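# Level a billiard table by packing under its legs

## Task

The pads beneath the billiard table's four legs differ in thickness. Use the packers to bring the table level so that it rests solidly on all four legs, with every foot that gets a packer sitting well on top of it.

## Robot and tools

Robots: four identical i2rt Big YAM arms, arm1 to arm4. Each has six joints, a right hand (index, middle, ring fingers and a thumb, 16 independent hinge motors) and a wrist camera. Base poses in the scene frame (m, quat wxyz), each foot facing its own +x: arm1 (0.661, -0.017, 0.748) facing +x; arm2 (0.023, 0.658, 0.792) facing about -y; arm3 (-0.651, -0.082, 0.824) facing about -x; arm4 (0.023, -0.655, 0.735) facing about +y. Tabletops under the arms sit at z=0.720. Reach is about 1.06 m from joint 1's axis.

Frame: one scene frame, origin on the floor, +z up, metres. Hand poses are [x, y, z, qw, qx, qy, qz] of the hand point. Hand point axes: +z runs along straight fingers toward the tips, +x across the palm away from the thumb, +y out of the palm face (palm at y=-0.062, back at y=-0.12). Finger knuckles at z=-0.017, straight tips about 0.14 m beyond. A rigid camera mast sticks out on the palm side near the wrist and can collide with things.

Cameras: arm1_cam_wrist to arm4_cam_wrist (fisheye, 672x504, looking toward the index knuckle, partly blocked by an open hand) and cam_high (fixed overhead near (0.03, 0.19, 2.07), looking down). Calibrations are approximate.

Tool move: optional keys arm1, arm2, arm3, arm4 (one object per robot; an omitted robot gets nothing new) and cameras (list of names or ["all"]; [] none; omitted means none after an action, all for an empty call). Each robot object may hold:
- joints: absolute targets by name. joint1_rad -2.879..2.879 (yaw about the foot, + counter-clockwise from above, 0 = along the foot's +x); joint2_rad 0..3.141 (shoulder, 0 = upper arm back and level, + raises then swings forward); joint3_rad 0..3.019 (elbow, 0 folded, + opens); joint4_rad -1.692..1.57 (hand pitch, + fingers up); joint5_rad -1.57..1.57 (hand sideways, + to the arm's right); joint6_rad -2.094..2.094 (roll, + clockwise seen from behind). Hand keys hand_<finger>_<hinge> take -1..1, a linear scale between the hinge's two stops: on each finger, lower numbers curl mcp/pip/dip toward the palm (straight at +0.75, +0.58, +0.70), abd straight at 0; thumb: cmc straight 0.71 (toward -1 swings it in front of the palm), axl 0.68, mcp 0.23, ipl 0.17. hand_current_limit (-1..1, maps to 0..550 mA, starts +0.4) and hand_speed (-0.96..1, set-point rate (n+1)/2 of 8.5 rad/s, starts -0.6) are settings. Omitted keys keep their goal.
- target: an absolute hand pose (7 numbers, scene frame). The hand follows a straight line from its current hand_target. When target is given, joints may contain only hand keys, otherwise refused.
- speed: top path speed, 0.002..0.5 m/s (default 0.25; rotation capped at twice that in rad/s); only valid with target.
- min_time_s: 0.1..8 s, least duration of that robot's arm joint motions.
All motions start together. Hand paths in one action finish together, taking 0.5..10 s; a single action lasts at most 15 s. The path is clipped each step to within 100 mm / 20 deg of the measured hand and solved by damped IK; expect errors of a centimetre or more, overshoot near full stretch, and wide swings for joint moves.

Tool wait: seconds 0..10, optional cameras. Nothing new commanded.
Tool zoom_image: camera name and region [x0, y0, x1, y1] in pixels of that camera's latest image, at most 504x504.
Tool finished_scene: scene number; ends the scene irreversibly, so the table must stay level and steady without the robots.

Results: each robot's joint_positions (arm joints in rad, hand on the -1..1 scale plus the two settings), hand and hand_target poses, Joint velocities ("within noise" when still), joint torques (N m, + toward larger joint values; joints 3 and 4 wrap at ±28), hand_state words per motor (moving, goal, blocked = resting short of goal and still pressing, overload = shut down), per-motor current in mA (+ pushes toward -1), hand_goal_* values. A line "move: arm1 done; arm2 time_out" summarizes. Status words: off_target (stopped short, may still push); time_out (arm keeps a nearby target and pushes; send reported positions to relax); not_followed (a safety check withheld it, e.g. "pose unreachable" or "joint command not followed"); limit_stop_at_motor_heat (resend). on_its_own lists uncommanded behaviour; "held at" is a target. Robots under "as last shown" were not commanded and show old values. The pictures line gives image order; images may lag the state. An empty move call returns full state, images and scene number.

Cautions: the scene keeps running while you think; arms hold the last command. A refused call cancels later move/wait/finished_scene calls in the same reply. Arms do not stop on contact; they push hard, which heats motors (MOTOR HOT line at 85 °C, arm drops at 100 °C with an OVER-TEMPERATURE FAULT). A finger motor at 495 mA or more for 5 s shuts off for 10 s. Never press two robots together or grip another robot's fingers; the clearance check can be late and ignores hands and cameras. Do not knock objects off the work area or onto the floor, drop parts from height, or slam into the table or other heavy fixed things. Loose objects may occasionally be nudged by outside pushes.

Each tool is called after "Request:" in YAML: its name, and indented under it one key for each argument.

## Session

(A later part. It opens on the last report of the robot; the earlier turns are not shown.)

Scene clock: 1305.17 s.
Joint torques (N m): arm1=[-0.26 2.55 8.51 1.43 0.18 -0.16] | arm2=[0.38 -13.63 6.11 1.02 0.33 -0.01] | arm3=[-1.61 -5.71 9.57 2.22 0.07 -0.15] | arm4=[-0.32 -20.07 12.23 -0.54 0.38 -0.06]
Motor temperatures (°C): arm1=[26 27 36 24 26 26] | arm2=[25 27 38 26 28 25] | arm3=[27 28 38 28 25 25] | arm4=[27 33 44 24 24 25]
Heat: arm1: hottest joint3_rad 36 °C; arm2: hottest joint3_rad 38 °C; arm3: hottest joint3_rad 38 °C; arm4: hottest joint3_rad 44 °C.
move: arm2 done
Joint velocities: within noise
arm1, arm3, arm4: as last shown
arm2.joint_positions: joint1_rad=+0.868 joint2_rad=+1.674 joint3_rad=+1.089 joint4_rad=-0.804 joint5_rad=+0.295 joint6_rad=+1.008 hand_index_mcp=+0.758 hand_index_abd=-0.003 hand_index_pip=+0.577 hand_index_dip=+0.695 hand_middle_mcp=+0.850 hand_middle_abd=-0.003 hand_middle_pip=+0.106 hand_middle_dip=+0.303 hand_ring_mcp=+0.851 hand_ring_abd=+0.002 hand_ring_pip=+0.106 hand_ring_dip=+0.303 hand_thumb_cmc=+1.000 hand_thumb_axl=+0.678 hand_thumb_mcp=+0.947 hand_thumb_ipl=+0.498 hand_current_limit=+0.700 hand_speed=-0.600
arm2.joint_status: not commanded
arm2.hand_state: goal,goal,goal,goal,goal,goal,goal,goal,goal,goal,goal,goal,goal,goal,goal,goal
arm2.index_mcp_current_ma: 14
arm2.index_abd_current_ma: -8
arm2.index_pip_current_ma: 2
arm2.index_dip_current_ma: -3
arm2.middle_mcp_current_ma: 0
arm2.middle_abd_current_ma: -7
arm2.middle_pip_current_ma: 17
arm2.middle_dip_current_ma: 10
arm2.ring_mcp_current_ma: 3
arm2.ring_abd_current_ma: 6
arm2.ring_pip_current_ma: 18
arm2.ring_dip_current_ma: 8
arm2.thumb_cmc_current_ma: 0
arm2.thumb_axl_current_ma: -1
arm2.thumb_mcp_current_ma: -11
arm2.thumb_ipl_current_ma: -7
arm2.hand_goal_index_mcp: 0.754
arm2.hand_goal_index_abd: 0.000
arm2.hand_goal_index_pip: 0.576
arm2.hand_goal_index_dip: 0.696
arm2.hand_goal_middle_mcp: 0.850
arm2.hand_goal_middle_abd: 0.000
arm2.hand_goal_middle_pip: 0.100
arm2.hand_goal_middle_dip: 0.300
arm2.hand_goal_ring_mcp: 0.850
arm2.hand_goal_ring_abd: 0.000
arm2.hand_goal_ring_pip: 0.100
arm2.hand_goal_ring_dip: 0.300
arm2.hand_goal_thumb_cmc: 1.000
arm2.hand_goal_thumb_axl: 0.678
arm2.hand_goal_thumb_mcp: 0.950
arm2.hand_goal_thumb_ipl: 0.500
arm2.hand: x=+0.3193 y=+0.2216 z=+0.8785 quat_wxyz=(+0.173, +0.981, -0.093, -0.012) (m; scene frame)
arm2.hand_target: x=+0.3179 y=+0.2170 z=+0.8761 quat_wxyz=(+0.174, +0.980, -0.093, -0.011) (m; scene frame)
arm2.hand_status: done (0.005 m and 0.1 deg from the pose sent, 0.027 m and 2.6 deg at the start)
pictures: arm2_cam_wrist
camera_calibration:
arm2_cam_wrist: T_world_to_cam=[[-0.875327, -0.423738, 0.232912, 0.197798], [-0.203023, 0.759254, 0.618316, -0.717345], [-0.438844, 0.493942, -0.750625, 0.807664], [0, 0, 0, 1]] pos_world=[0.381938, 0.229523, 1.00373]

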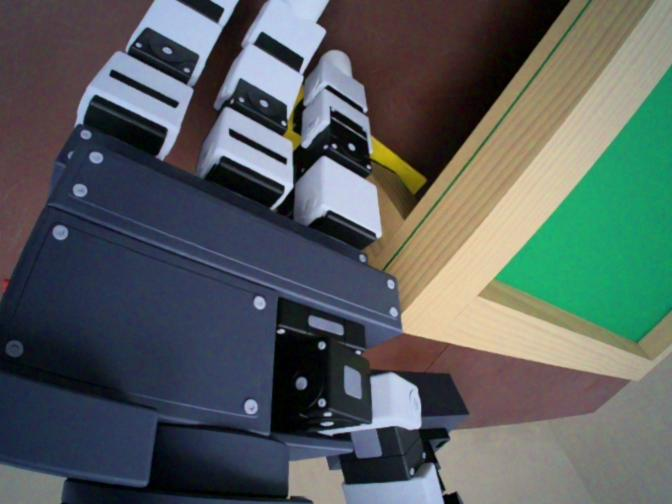

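Request:
move:
  arm2: {"target":[0.318,0.256,0.877,0.1736,0.9803,-0.0925,-0.0108],"speed":0.06}
  cameras: ["arm2_cam_wrist"]

Request:
zoom_image:
  camera: "arm2_cam_wrist"
  region: [200, 0, 452, 190]

Scene clock: 1310.93 s.
Joint torques (N m): arm1=[-0.26 2.49 8.53 1.42 0.18 -0.15] | arm2=[2.14 -15.21 5.45 0.64 0.38 0.21] | arm3=[-1.67 -5.83 9.61 2.24 0.07 -0.13] | arm4=[-0.32 -20.07 12.25 -0.54 0.38 -0.06]
Motor temperatures (°C): arm1=[26 27 36 24 26 26] | arm2=[25 27 37 26 28 25] | arm3=[27 28 38 28 25 25] | arm4=[27 33 44 24 24 25]
Heat: arm1: hottest joint3_rad 36 °C; arm2: hottest joint3_rad 37 °C; arm3: hottest joint3_rad 38 °C; arm4: hottest joint3_rad 44 °C.
move: arm2 done
Joint velocities: within noise
arm1, arm3, arm4: as last shown
arm2.joint_positions: joint1_rad=+0.916 joint2_rad=+1.646 joint3_rad=+1.025 joint4_rad=-0.803 joint5_rad=+0.305 joint6_rad=+1.054 hand_index_mcp=+0.742 hand_index_abd=-0.003 hand_index_pip=+0.567 hand_index_dip=+0.693 hand_middle_mcp=+0.850 hand_middle_abd=-0.003 hand_middle_pip=+0.106 hand_middle_dip=+0.303 hand_ring_mcp=+0.851 hand_ring_abd=+0.002 hand_ring_pip=+0.106 hand_ring_dip=+0.303 hand_thumb_cmc=+1.000 hand_thumb_axl=+0.678 hand_thumb_mcp=+0.947 hand_thumb_ipl=+0.498 hand_current_limit=+0.700 hand_speed=-0.600
arm2.joint_status: not commanded
arm2.hand_state: goal,goal,goal,goal,goal,goal,goal,goal,goal,goal,goal,goal,goal,goal,goal,goal
arm2.index_mcp_current_ma: -44
arm2.index_abd_current_ma: -7
arm2.index_pip_current_ma: -28
arm2.index_dip_current_ma: -9
arm2.middle_mcp_current_ma: 0
arm2.middle_abd_current_ma: -6
arm2.middle_pip_current_ma: 17
arm2.middle_dip_current_ma: 10
arm2.ring_mcp_current_ma: 3
arm2.ring_abd_current_ma: 6
arm2.ring_pip_current_ma: 18
arm2.ring_dip_current_ma: 8
arm2.thumb_cmc_current_ma: 0
arm2.thumb_axl_current_ma: -1
arm2.thumb_mcp_current_ma: -11
arm2.thumb_ipl_current_ma: -7
arm2.hand_goal_index_mcp: 0.754
arm2.hand_goal_index_abd: 0.000
arm2.hand_goal_index_pip: 0.576
arm2.hand_goal_index_dip: 0.696
arm2.hand_goal_middle_mcp: 0.850
arm2.hand_goal_middle_abd: 0.000
arm2.hand_goal_middle_pip: 0.100
arm2.hand_goal_middle_dip: 0.300
arm2.hand_goal_ring_mcp: 0.850
arm2.hand_goal_ring_abd: 0.000
arm2.hand_goal_ring_pip: 0.100
arm2.hand_goal_ring_dip: 0.300
arm2.hand_goal_thumb_cmc: 1.000
arm2.hand_goal_thumb_axl: 0.678
arm2.hand_goal_thumb_mcp: 0.950
arm2.hand_goal_thumb_ipl: 0.500
arm2.hand: x=+0.3154 y=+0.2527 z=+0.8690 quat_wxyz=(+0.168, +0.981, -0.090, -0.021) (m; scene frame)
arm2.hand_target: x=+0.3181 y=+0.2559 z=+0.8769 quat_wxyz=(+0.174, +0.980, -0.093, -0.011) (m; scene frame)
arm2.hand_status: done (0.009 m and 1.3 deg from the pose sent, 0.034 m and 0.1 deg at the start)
pictures: arm2_cam_wrist
camera_calibration:
arm2_cam_wrist: T_world_to_cam=[[-0.870061, -0.428549, 0.243598, 0.200054], [-0.193912, 0.751878, 0.630141, -0.747198], [-0.453203, 0.501024, -0.73728, 0.774624], [0, 0, 0, 1]] pos_world=[0.38023, 0.259429, 0.993222]

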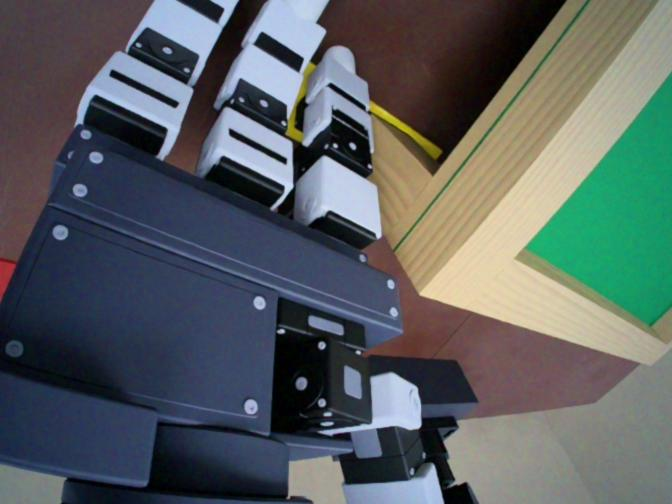

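Scaled by 2.000 from the camera's 672x504 image, which has a finer 960x720 frame.

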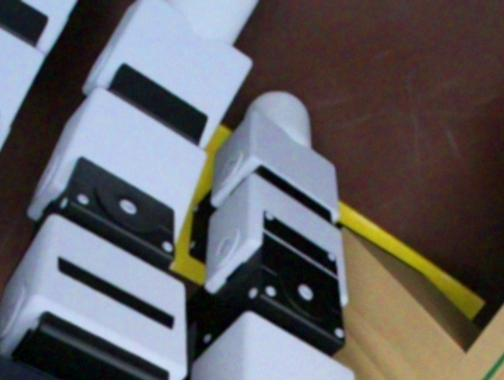

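Request:
move:
  arm2: {"target":[0.325,0.225,0.89,0.1736,0.9803,-0.0925,-0.0108],"speed":0.1}

Request:
move:
  arm2: {"target":[0.375,0.245,0.96,0.1736,0.9803,-0.0925,-0.0108],"speed":0.2}
  cameras: ["arm2_cam_wrist"]

Request:
zoom_image:
  camera: "arm2_cam_wrist"
  region: [220, 0, 472, 190]

Scene clock: 1321.83 s.
Joint torques (N m): arm1=[-0.32 2.49 8.51 1.43 0.18 -0.15] | arm2=[0.67 -12.63 9.51 0.18 0.32 0] | arm3=[-1.49 -5.54 9.57 2.19 0.06 -0.14] | arm4=[-0.32 -20.13 12.25 -0.55 0.38 -0.06]
Motor temperatures (°C): arm1=[26 27 36 24 26 26] | arm2=[25 27 37 26 28 25] | arm3=[27 28 38 28 25 25] | arm4=[27 33 45 24 24 25]
Heat: arm1: hottest joint3_rad 36 °C; arm2: hottest joint3_rad 37 °C; arm3: hottest joint3_rad 38 °C; arm4: hottest joint3_rad 45 °C.
move: arm2 off_target
Joint velocities: within noise
arm1, arm3, arm4: as last shown
arm2.joint_positions: joint1_rad=+0.888 joint2_rad=+1.648 joint3_rad=+1.060 joint4_rad=-0.829 joint5_rad=+0.299 joint6_rad=+1.032 hand_index_mcp=+0.754 hand_index_abd=-0.003 hand_index_pip=+0.574 hand_index_dip=+0.693 hand_middle_mcp=+0.850 hand_middle_abd=-0.003 hand_middle_pip=+0.106 hand_middle_dip=+0.303 hand_ring_mcp=+0.851 hand_ring_abd=+0.002 hand_ring_pip=+0.106 hand_ring_dip=+0.303 hand_thumb_cmc=+1.000 hand_thumb_axl=+0.678 hand_thumb_mcp=+0.947 hand_thumb_ipl=+0.498 hand_current_limit=+0.700 hand_speed=-0.600
arm2.joint_status: not commanded
arm2.hand_state: goal,goal,goal,goal,goal,goal,goal,goal,goal,goal,goal,goal,goal,goal,goal,goal
arm2.index_mcp_current_ma: -1
arm2.index_abd_current_ma: -8
arm2.index_pip_current_ma: -7
arm2.index_dip_current_ma: -7
arm2.middle_mcp_current_ma: 1
arm2.middle_abd_current_ma: -6
arm2.middle_pip_current_ma: 17
arm2.middle_dip_current_ma: 10
arm2.ring_mcp_current_ma: 3
arm2.ring_abd_current_ma: 6
arm2.ring_pip_current_ma: 18
arm2.ring_dip_current_ma: 8
arm2.thumb_cmc_current_ma: 0
arm2.thumb_axl_current_ma: -1
arm2.thumb_mcp_current_ma: -11
arm2.thumb_ipl_current_ma: -7
arm2.hand_goal_index_mcp: 0.754
arm2.hand_goal_index_abd: 0.000
arm2.hand_goal_index_pip: 0.576
arm2.hand_goal_index_dip: 0.696
arm2.hand_goal_middle_mcp: 0.850
arm2.hand_goal_middle_abd: 0.000
arm2.hand_goal_middle_pip: 0.100
arm2.hand_goal_middle_dip: 0.300
arm2.hand_goal_ring_mcp: 0.850
arm2.hand_goal_ring_abd: 0.000
arm2.hand_goal_ring_pip: 0.100
arm2.hand_goal_ring_dip: 0.300
arm2.hand_goal_thumb_cmc: 1.000
arm2.hand_goal_thumb_axl: 0.678
arm2.hand_goal_thumb_mcp: 0.950
arm2.hand_goal_thumb_ipl: 0.500
arm2.hand: x=+0.3135 y=+0.2384 z=+0.8791 quat_wxyz=(+0.167, +0.981, -0.093, -0.020) (m; scene frame)
arm2.hand_target: x=+0.3244 y=+0.2256 z=+0.8902 quat_wxyz=(+0.174, +0.980, -0.093, -0.011) (m; scene frame)
arm2.hand_status: off_target (0.021 m and 1.3 deg from the pose sent, 0.036 m and 1.4 deg at the start)
pictures: none

Scene clock: 1323.13 s.
Joint torques (N m): arm1=[-0.26 2.49 8.51 1.43 0.18 -0.15] | arm2=[1.44 -14.39 10.44 0.12 0.5 0.21] | arm3=[-1.61 -5.36 9.61 2.24 0.07 -0.14] | arm4=[-0.32 -20.07 12.25 -0.54 0.38 -0.06]
Motor temperatures (°C): arm1=[26 27 36 24 26 26] | arm2=[25 27 37 26 28 25] | arm3=[27 28 38 28 25 25] | arm4=[27 33 45 24 24 25]
Heat: arm1: hottest joint3_rad 36 °C; arm2: hottest joint3_rad 37 °C; arm3: hottest joint3_rad 38 °C; arm4: hottest joint3_rad 45 °C.
move: arm2 off_target
Joint velocities: within noise
arm1.joint_positions: joint1_rad=-1.887 joint2_rad=+0.645 joint3_rad=+1.412 joint4_rad=-1.335 joint5_rad=-0.004 joint6_rad=+1.113 hand_index_mcp=+0.978 hand_index_abd=-0.495 hand_index_pip=+0.978 hand_index_dip=+0.977 hand_middle_mcp=+0.978 hand_middle_abd=-0.494 hand_middle_pip=+0.978 hand_middle_dip=+0.977 hand_ring_mcp=+0.978 hand_ring_abd=-0.494 hand_ring_pip=+0.978 hand_ring_dip=+0.978 hand_thumb_cmc=+1.000 hand_thumb_axl=+0.677 hand_thumb_mcp=+0.948 hand_thumb_ipl=+0.498 hand_current_limit=+0.400 hand_speed=-0.600
arm1.joint_status: not commanded
arm1.hand_state: goal,goal,goal,goal,goal,goal,goal,goal,goal,goal,goal,goal,goal,goal,goal,goal
arm1.index_mcp_current_ma: -7
arm1.index_abd_current_ma: 17
arm1.index_pip_current_ma: -8
arm1.index_dip_current_ma: -12
arm1.middle_mcp_current_ma: -8
arm1.middle_abd_current_ma: 22
arm1.middle_pip_current_ma: -9
arm1.middle_dip_current_ma: -11
arm1.ring_mcp_current_ma: -7
arm1.ring_abd_current_ma: 22
arm1.ring_pip_current_ma: -9
arm1.ring_dip_current_ma: -9
arm1.thumb_cmc_current_ma: -1
arm1.thumb_axl_current_ma: -2
arm1.thumb_mcp_current_ma: -9
arm1.thumb_ipl_current_ma: -8
arm1.hand_goal_index_mcp: 0.980
arm1.hand_goal_index_abd: -0.500
arm1.hand_goal_index_pip: 0.980
arm1.hand_goal_index_dip: 0.980
arm1.hand_goal_middle_mcp: 0.980
arm1.hand_goal_middle_abd: -0.500
arm1.hand_goal_middle_pip: 0.980
arm1.hand_goal_middle_dip: 0.980
arm1.hand_goal_ring_mcp: 0.980
arm1.hand_goal_ring_abd: -0.500
arm1.hand_goal_ring_pip: 0.980
arm1.hand_goal_ring_dip: 0.980
arm1.hand_goal_thumb_cmc: 1.000
arm1.hand_goal_thumb_axl: 0.678
arm1.hand_goal_thumb_mcp: 0.950
arm1.hand_goal_thumb_ipl: 0.500
arm1.hand: x=+0.8229 y=+0.1906 z=+1.3090 quat_wxyz=(-0.188, +0.576, +0.658, +0.446) (m; scene frame)
arm1.hand_target: x=+0.8248 y=+0.1848 z=+1.3194 quat_wxyz=(-0.182, +0.575, +0.656, +0.453) (m; scene frame)
arm1.hand_status: not commanded
arm2.joint_positions: joint1_rad=+0.977 joint2_rad=+1.648 joint3_rad=+1.247 joint4_rad=-1.061 joint5_rad=+0.311 joint6_rad=+1.112 hand_index_mcp=+0.754 hand_index_abd=-0.003 hand_index_pip=+0.574 hand_index_dip=+0.694 hand_middle_mcp=+0.850 hand_middle_abd=-0.003 hand_middle_pip=+0.106 hand_middle_dip=+0.303 hand_ring_mcp=+0.851 hand_ring_abd=+0.002 hand_ring_pip=+0.106 hand_ring_dip=+0.303 hand_thumb_cmc=+1.000 hand_thumb_axl=+0.678 hand_thumb_mcp=+0.947 hand_thumb_ipl=+0.498 hand_current_limit=+0.700 hand_speed=-0.600
arm2.joint_status: not commanded
arm2.hand_state: goal,goal,goal,goal,goal,goal,goal,goal,goal,goal,goal,goal,goal,goal,goal,goal
arm2.index_mcp_current_ma: 0
arm2.index_abd_current_ma: -8
arm2.index_pip_current_ma: -6
arm2.index_dip_current_ma: -7
arm2.middle_mcp_current_ma: 1
arm2.middle_abd_current_ma: -6
arm2.middle_pip_current_ma: 17
arm2.middle_dip_current_ma: 10
arm2.ring_mcp_current_ma: 3
arm2.ring_abd_current_ma: 6
arm2.ring_pip_current_ma: 18
arm2.ring_dip_current_ma: 8
arm2.thumb_cmc_current_ma: 0
arm2.thumb_axl_current_ma: -1
arm2.thumb_mcp_current_ma: -11
arm2.thumb_ipl_current_ma: -7
arm2.hand_goal_index_mcp: 0.754
arm2.hand_goal_index_abd: 0.000
arm2.hand_goal_index_pip: 0.576
arm2.hand_goal_index_dip: 0.696
arm2.hand_goal_middle_mcp: 0.850
arm2.hand_goal_middle_abd: 0.000
arm2.hand_goal_middle_pip: 0.100
arm2.hand_goal_middle_dip: 0.300
arm2.hand_goal_ring_mcp: 0.850
arm2.hand_goal_ring_abd: 0.000
arm2.hand_goal_ring_pip: 0.100
arm2.hand_goal_ring_dip: 0.300
arm2.hand_goal_thumb_cmc: 1.000
arm2.hand_goal_thumb_axl: 0.678
arm2.hand_goal_thumb_mcp: 0.950
arm2.hand_goal_thumb_ipl: 0.500
arm2.hand: x=+0.3618 y=+0.2538 z=+0.9412 quat_wxyz=(+0.163, +0.983, -0.085, -0.028) (m; scene frame)
arm2.hand_target: x=+0.3742 y=+0.2456 z=+0.9601 quat_wxyz=(+0.174, +0.980, -0.092, -0.011) (m; scene frame)
arm2.hand_status: off_target (0.025 m and 2.5 deg from the pose sent, 0.102 m and 1.3 deg at the start)
arm3.joint_positions: joint1_rad=+1.276 joint2_rad=+0.986 joint3_rad=+0.916 joint4_rad=+0.280 joint5_rad=+0.197 joint6_rad=+0.007 hand_index_mcp=+0.762 hand_index_abd=+0.001 hand_index_pip=+0.580 hand_index_dip=+0.699 hand_middle_mcp=+0.762 hand_middle_abd=+0.001 hand_middle_pip=+0.580 hand_middle_dip=+0.699 hand_ring_mcp=+0.762 hand_ring_abd=+0.001 hand_ring_pip=+0.580 hand_ring_dip=+0.699 hand_thumb_cmc=+0.719 hand_thumb_axl=+0.680 hand_thumb_mcp=-0.665 hand_thumb_ipl=+0.171 hand_current_limit=+0.400 hand_speed=-0.600
arm3.joint_status: not commanded
arm3.hand_state: goal,goal,goal,goal,goal,goal,goal,goal,goal,goal,goal,goal,goal,goal,blocked,goal
arm3.index_mcp_current_ma: 5
arm3.index_abd_current_ma: 0
arm3.index_pip_current_ma: 1
arm3.index_dip_current_ma: 1
arm3.middle_mcp_current_ma: 4
arm3.middle_abd_current_ma: 0
arm3.middle_pip_current_ma: 1
arm3.middle_dip_current_ma: 1
arm3.ring_mcp_current_ma: 5
arm3.ring_abd_current_ma: 0
arm3.ring_pip_current_ma: 1
arm3.ring_dip_current_ma: 1
arm3.thumb_cmc_current_ma: 2
arm3.thumb_axl_current_ma: 1
arm3.thumb_mcp_current_ma: 65
arm3.thumb_ipl_current_ma: 0
arm3.hand_goal_index_mcp: 0.754
arm3.hand_goal_index_abd: 0.000
arm3.hand_goal_index_pip: 0.576
arm3.hand_goal_index_dip: 0.696
arm3.hand_goal_middle_mcp: 0.754
arm3.hand_goal_middle_abd: 0.000
arm3.hand_goal_middle_pip: 0.576
arm3.hand_goal_middle_dip: 0.696
arm3.hand_goal_ring_mcp: 0.754
arm3.hand_goal_ring_abd: 0.000
arm3.hand_goal_ring_pip: 0.576
arm3.hand_goal_ring_dip: 0.696
arm3.hand_goal_thumb_cmc: 0.714
arm3.hand_goal_thumb_axl: 0.678
arm3.hand_goal_thumb_mcp: -0.700
arm3.hand_goal_thumb_ipl: 0.170
arm3.hand: x=-0.4618 y=+0.3478 z=+1.4151 quat_wxyz=(+0.172, +0.169, +0.607, +0.758) (m; scene frame)
arm3.hand_target: x=-0.4619 y=+0.3538 z=+1.4036 quat_wxyz=(+0.174, +0.167, +0.611, +0.754) (m; scene frame)
arm3.hand_status: not commanded
arm4.joint_positions: joint1_rad=+1.223 joint2_rad=+1.852 joint3_rad=+1.555 joint4_rad=-1.276 joint5_rad=+0.353 joint6_rad=+1.330 hand_index_mcp=+0.754 hand_index_abd=+0.003 hand_index_pip=+0.574 hand_index_dip=+0.695 hand_middle_mcp=+0.754 hand_middle_abd=-0.004 hand_middle_pip=+0.574 hand_middle_dip=+0.694 hand_ring_mcp=+0.851 hand_ring_abd=+0.001 hand_ring_pip=+0.105 hand_ring_dip=+0.303 hand_thumb_cmc=+1.000 hand_thumb_axl=+0.677 hand_thumb_mcp=+0.946 hand_thumb_ipl=+0.498 hand_current_limit=+0.400 hand_speed=-0.600
arm4.joint_status: not commanded
arm4.hand_state: goal,goal,goal,goal,goal,goal,goal,goal,goal,goal,goal,goal,goal,goal,goal,goal
arm4.index_mcp_current_ma: -1
arm4.index_abd_current_ma: 10
arm4.index_pip_current_ma: -8
arm4.index_dip_current_ma: -2
arm4.middle_mcp_current_ma: -2
arm4.middle_abd_current_ma: -13
arm4.middle_pip_current_ma: -9
arm4.middle_dip_current_ma: -9
arm4.ring_mcp_current_ma: 2
arm4.ring_abd_current_ma: 3
arm4.ring_pip_current_ma: 18
arm4.ring_dip_current_ma: 13
arm4.thumb_cmc_current_ma: 0
arm4.thumb_axl_current_ma: -3
arm4.thumb_mcp_current_ma: -23
arm4.thumb_ipl_current_ma: -10
arm4.hand_goal_index_mcp: 0.754
arm4.hand_goal_index_abd: 0.000
arm4.hand_goal_index_pip: 0.576
arm4.hand_goal_index_dip: 0.696
arm4.hand_goal_middle_mcp: 0.754
arm4.hand_goal_middle_abd: 0.000
arm4.hand_goal_middle_pip: 0.576
arm4.hand_goal_middle_dip: 0.696
arm4.hand_goal_ring_mcp: 0.850
arm4.hand_goal_ring_abd: 0.000
arm4.hand_goal_ring_pip: 0.100
arm4.hand_goal_ring_dip: 0.300
arm4.hand_goal_thumb_cmc: 1.000
arm4.hand_goal_thumb_axl: 0.678
arm4.hand_goal_thumb_mcp: 0.950
arm4.hand_goal_thumb_ipl: 0.500
arm4.hand: x=-0.4651 y=-0.3544 z=+0.8937 quat_wxyz=(+0.047, +0.029, +0.984, +0.169) (m; scene frame)
arm4.hand_target: x=-0.4781 y=-0.3502 z=+0.9102 quat_wxyz=(+0.030, +0.030, +0.984, +0.173) (m; scene frame)
arm4.hand_status: not commanded
pictures: arm2_cam_wrist
camera_calibration:
arm2_cam_wrist: T_world_to_cam=[[-0.863555, -0.437159, 0.251324, 0.215805], [-0.18894, 0.742613, 0.642517, -0.795604], [-0.467519, 0.507364, -0.723884, 0.839306], [0, 0, 0, 1]] pos_world=[0.428429, 0.259334, 1.06451]

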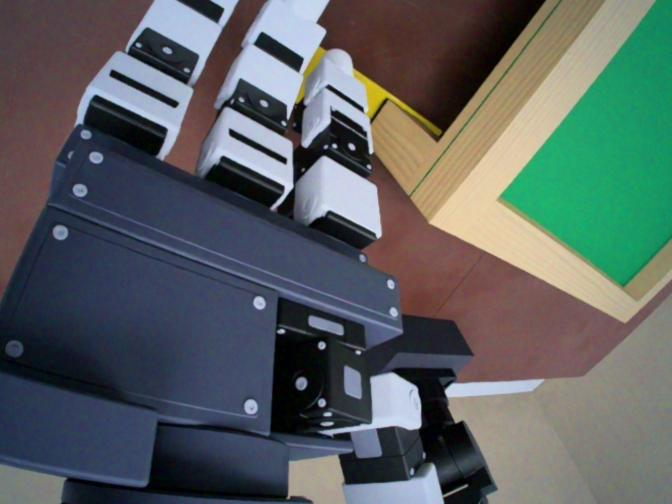

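Scaled by 2.000 from the camera's 672x504 image, which has a finer 960x720 frame.

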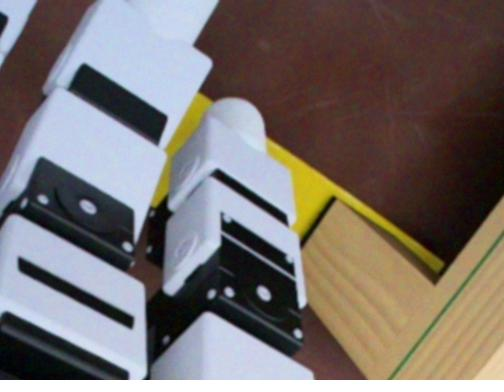

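Request:
move:
  arm2: {"target":[0.405,0.325,0.92,0.1736,0.9803,-0.0925,-0.0108],"speed":0.2,"joints":{"hand_index_mcp":0.98,"hand_index_pip":0.98,"hand_index_dip":0.98,"hand_index_abd":-0.5,"hand_middle_mcp":0.98,"hand_middle_pip":0.98,"hand_middle_dip":0.98,"hand_middle_abd":-0.5,"hand_ring_mcp":0.98,"hand_ring_pip":0.98,"hand_ring_dip":0.98,"hand_ring_abd":-0.5}}
  cameras: ["arm2_cam_wrist"]

Request:
zoom_image:
  camera: "arm2_cam_wrist"
  region: [270, 0, 522, 190]

Scene clock: 1328.07 s.
Joint torques (N m): arm1=[-0.26 2.49 8.53 1.42 0.18 -0.15] | arm2=[1.08 -13.63 6.42 0.76 0.43 0.21] | arm3=[-1.49 -5.54 9.52 2.3 0.08 -0.14] | arm4=[-0.32 -20.07 12.25 -0.55 0.38 -0.06]
Motor temperatures (°C): arm1=[26 27 36 24 26 26] | arm2=[25 27 37 26 28 25] | arm3=[27 28 38 28 25 25] | arm4=[27 33 45 24 24 25]
Heat: arm1: hottest joint3_rad 36 °C; arm2: hottest joint3_rad 37 °C; arm3: hottest joint3_rad 38 °C; arm4: hottest joint3_rad 45 °C.
move: arm2 done
Joint velocities: within noise
arm1, arm3, arm4: as last shown
arm2.joint_positions: joint1_rad=+1.154 joint2_rad=+1.658 joint3_rad=+1.208 joint4_rad=-1.030 joint5_rad=+0.332 joint6_rad=+1.296 hand_index_mcp=+0.975 hand_index_abd=-0.493 hand_index_pip=+0.975 hand_index_dip=+0.977 hand_middle_mcp=+0.977 hand_middle_abd=-0.494 hand_middle_pip=+0.975 hand_middle_dip=+0.977 hand_ring_mcp=+0.977 hand_ring_abd=-0.493 hand_ring_pip=+0.975 hand_ring_dip=+0.977 hand_thumb_cmc=+1.000 hand_thumb_axl=+0.678 hand_thumb_mcp=+0.947 hand_thumb_ipl=+0.498 hand_current_limit=+0.700 hand_speed=-0.600
arm2.joint_status: all done
arm2.hand_state: goal,goal,goal,goal,goal,goal,goal,goal,goal,goal,goal,goal,goal,goal,goal,goal
arm2.index_mcp_current_ma: -15
arm2.index_abd_current_ma: 18
arm2.index_pip_current_ma: -17
arm2.index_dip_current_ma: -9
arm2.middle_mcp_current_ma: -8
arm2.middle_abd_current_ma: 17
arm2.middle_pip_current_ma: -14
arm2.middle_dip_current_ma: -9
arm2.ring_mcp_current_ma: -9
arm2.ring_abd_current_ma: 19
arm2.ring_pip_current_ma: -16
arm2.ring_dip_current_ma: -7
arm2.thumb_cmc_current_ma: 0
arm2.thumb_axl_current_ma: -1
arm2.thumb_mcp_current_ma: -11
arm2.thumb_ipl_current_ma: -7
arm2.hand_goal_index_mcp: 0.980
arm2.hand_goal_index_abd: -0.500
arm2.hand_goal_index_pip: 0.980
arm2.hand_goal_index_dip: 0.980
arm2.hand_goal_middle_mcp: 0.980
arm2.hand_goal_middle_abd: -0.500
arm2.hand_goal_middle_pip: 0.980
arm2.hand_goal_middle_dip: 0.980
arm2.hand_goal_ring_mcp: 0.980
arm2.hand_goal_ring_abd: -0.500
arm2.hand_goal_ring_pip: 0.980
arm2.hand_goal_ring_dip: 0.980
arm2.hand_goal_thumb_cmc: 1.000
arm2.hand_goal_thumb_axl: 0.678
arm2.hand_goal_thumb_mcp: 0.950
arm2.hand_goal_thumb_ipl: 0.500
arm2.hand: x=+0.4040 y=+0.3260 z=+0.9240 quat_wxyz=(+0.172, +0.981, -0.087, -0.012) (m; scene frame)
arm2.hand_target: x=+0.4050 y=+0.3251 z=+0.9200 quat_wxyz=(+0.174, +0.980, -0.093, -0.011) (m; scene frame)
arm2.hand_status: done (0.004 m and 0.6 deg from the pose sent, 0.086 m and 2.5 deg at the start)
pictures: arm2_cam_wrist
camera_calibration:
arm2_cam_wrist: T_world_to_cam=[[-0.87052, -0.433155, 0.233603, 0.306006], [-0.210141, 0.756393, 0.619443, -0.804764], [-0.445011, 0.490148, -0.74948, 0.830051], [0, 0, 0, 1]] pos_world=[0.466653, 0.334418, 1.04913]

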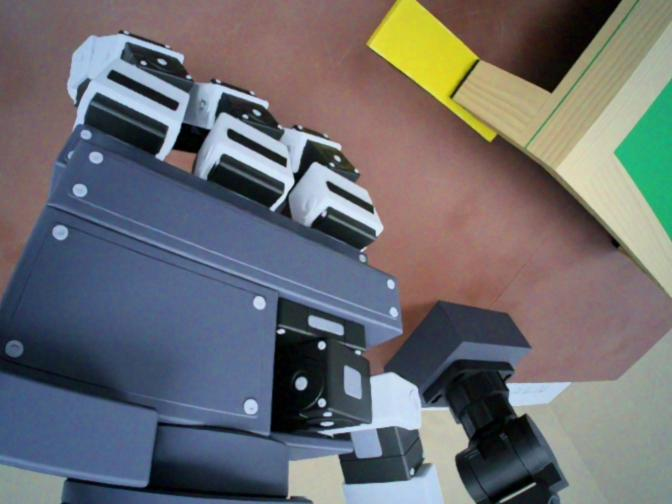

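Scaled by 2.000 from the camera's 672x504 image, which has a finer 960x720 frame.

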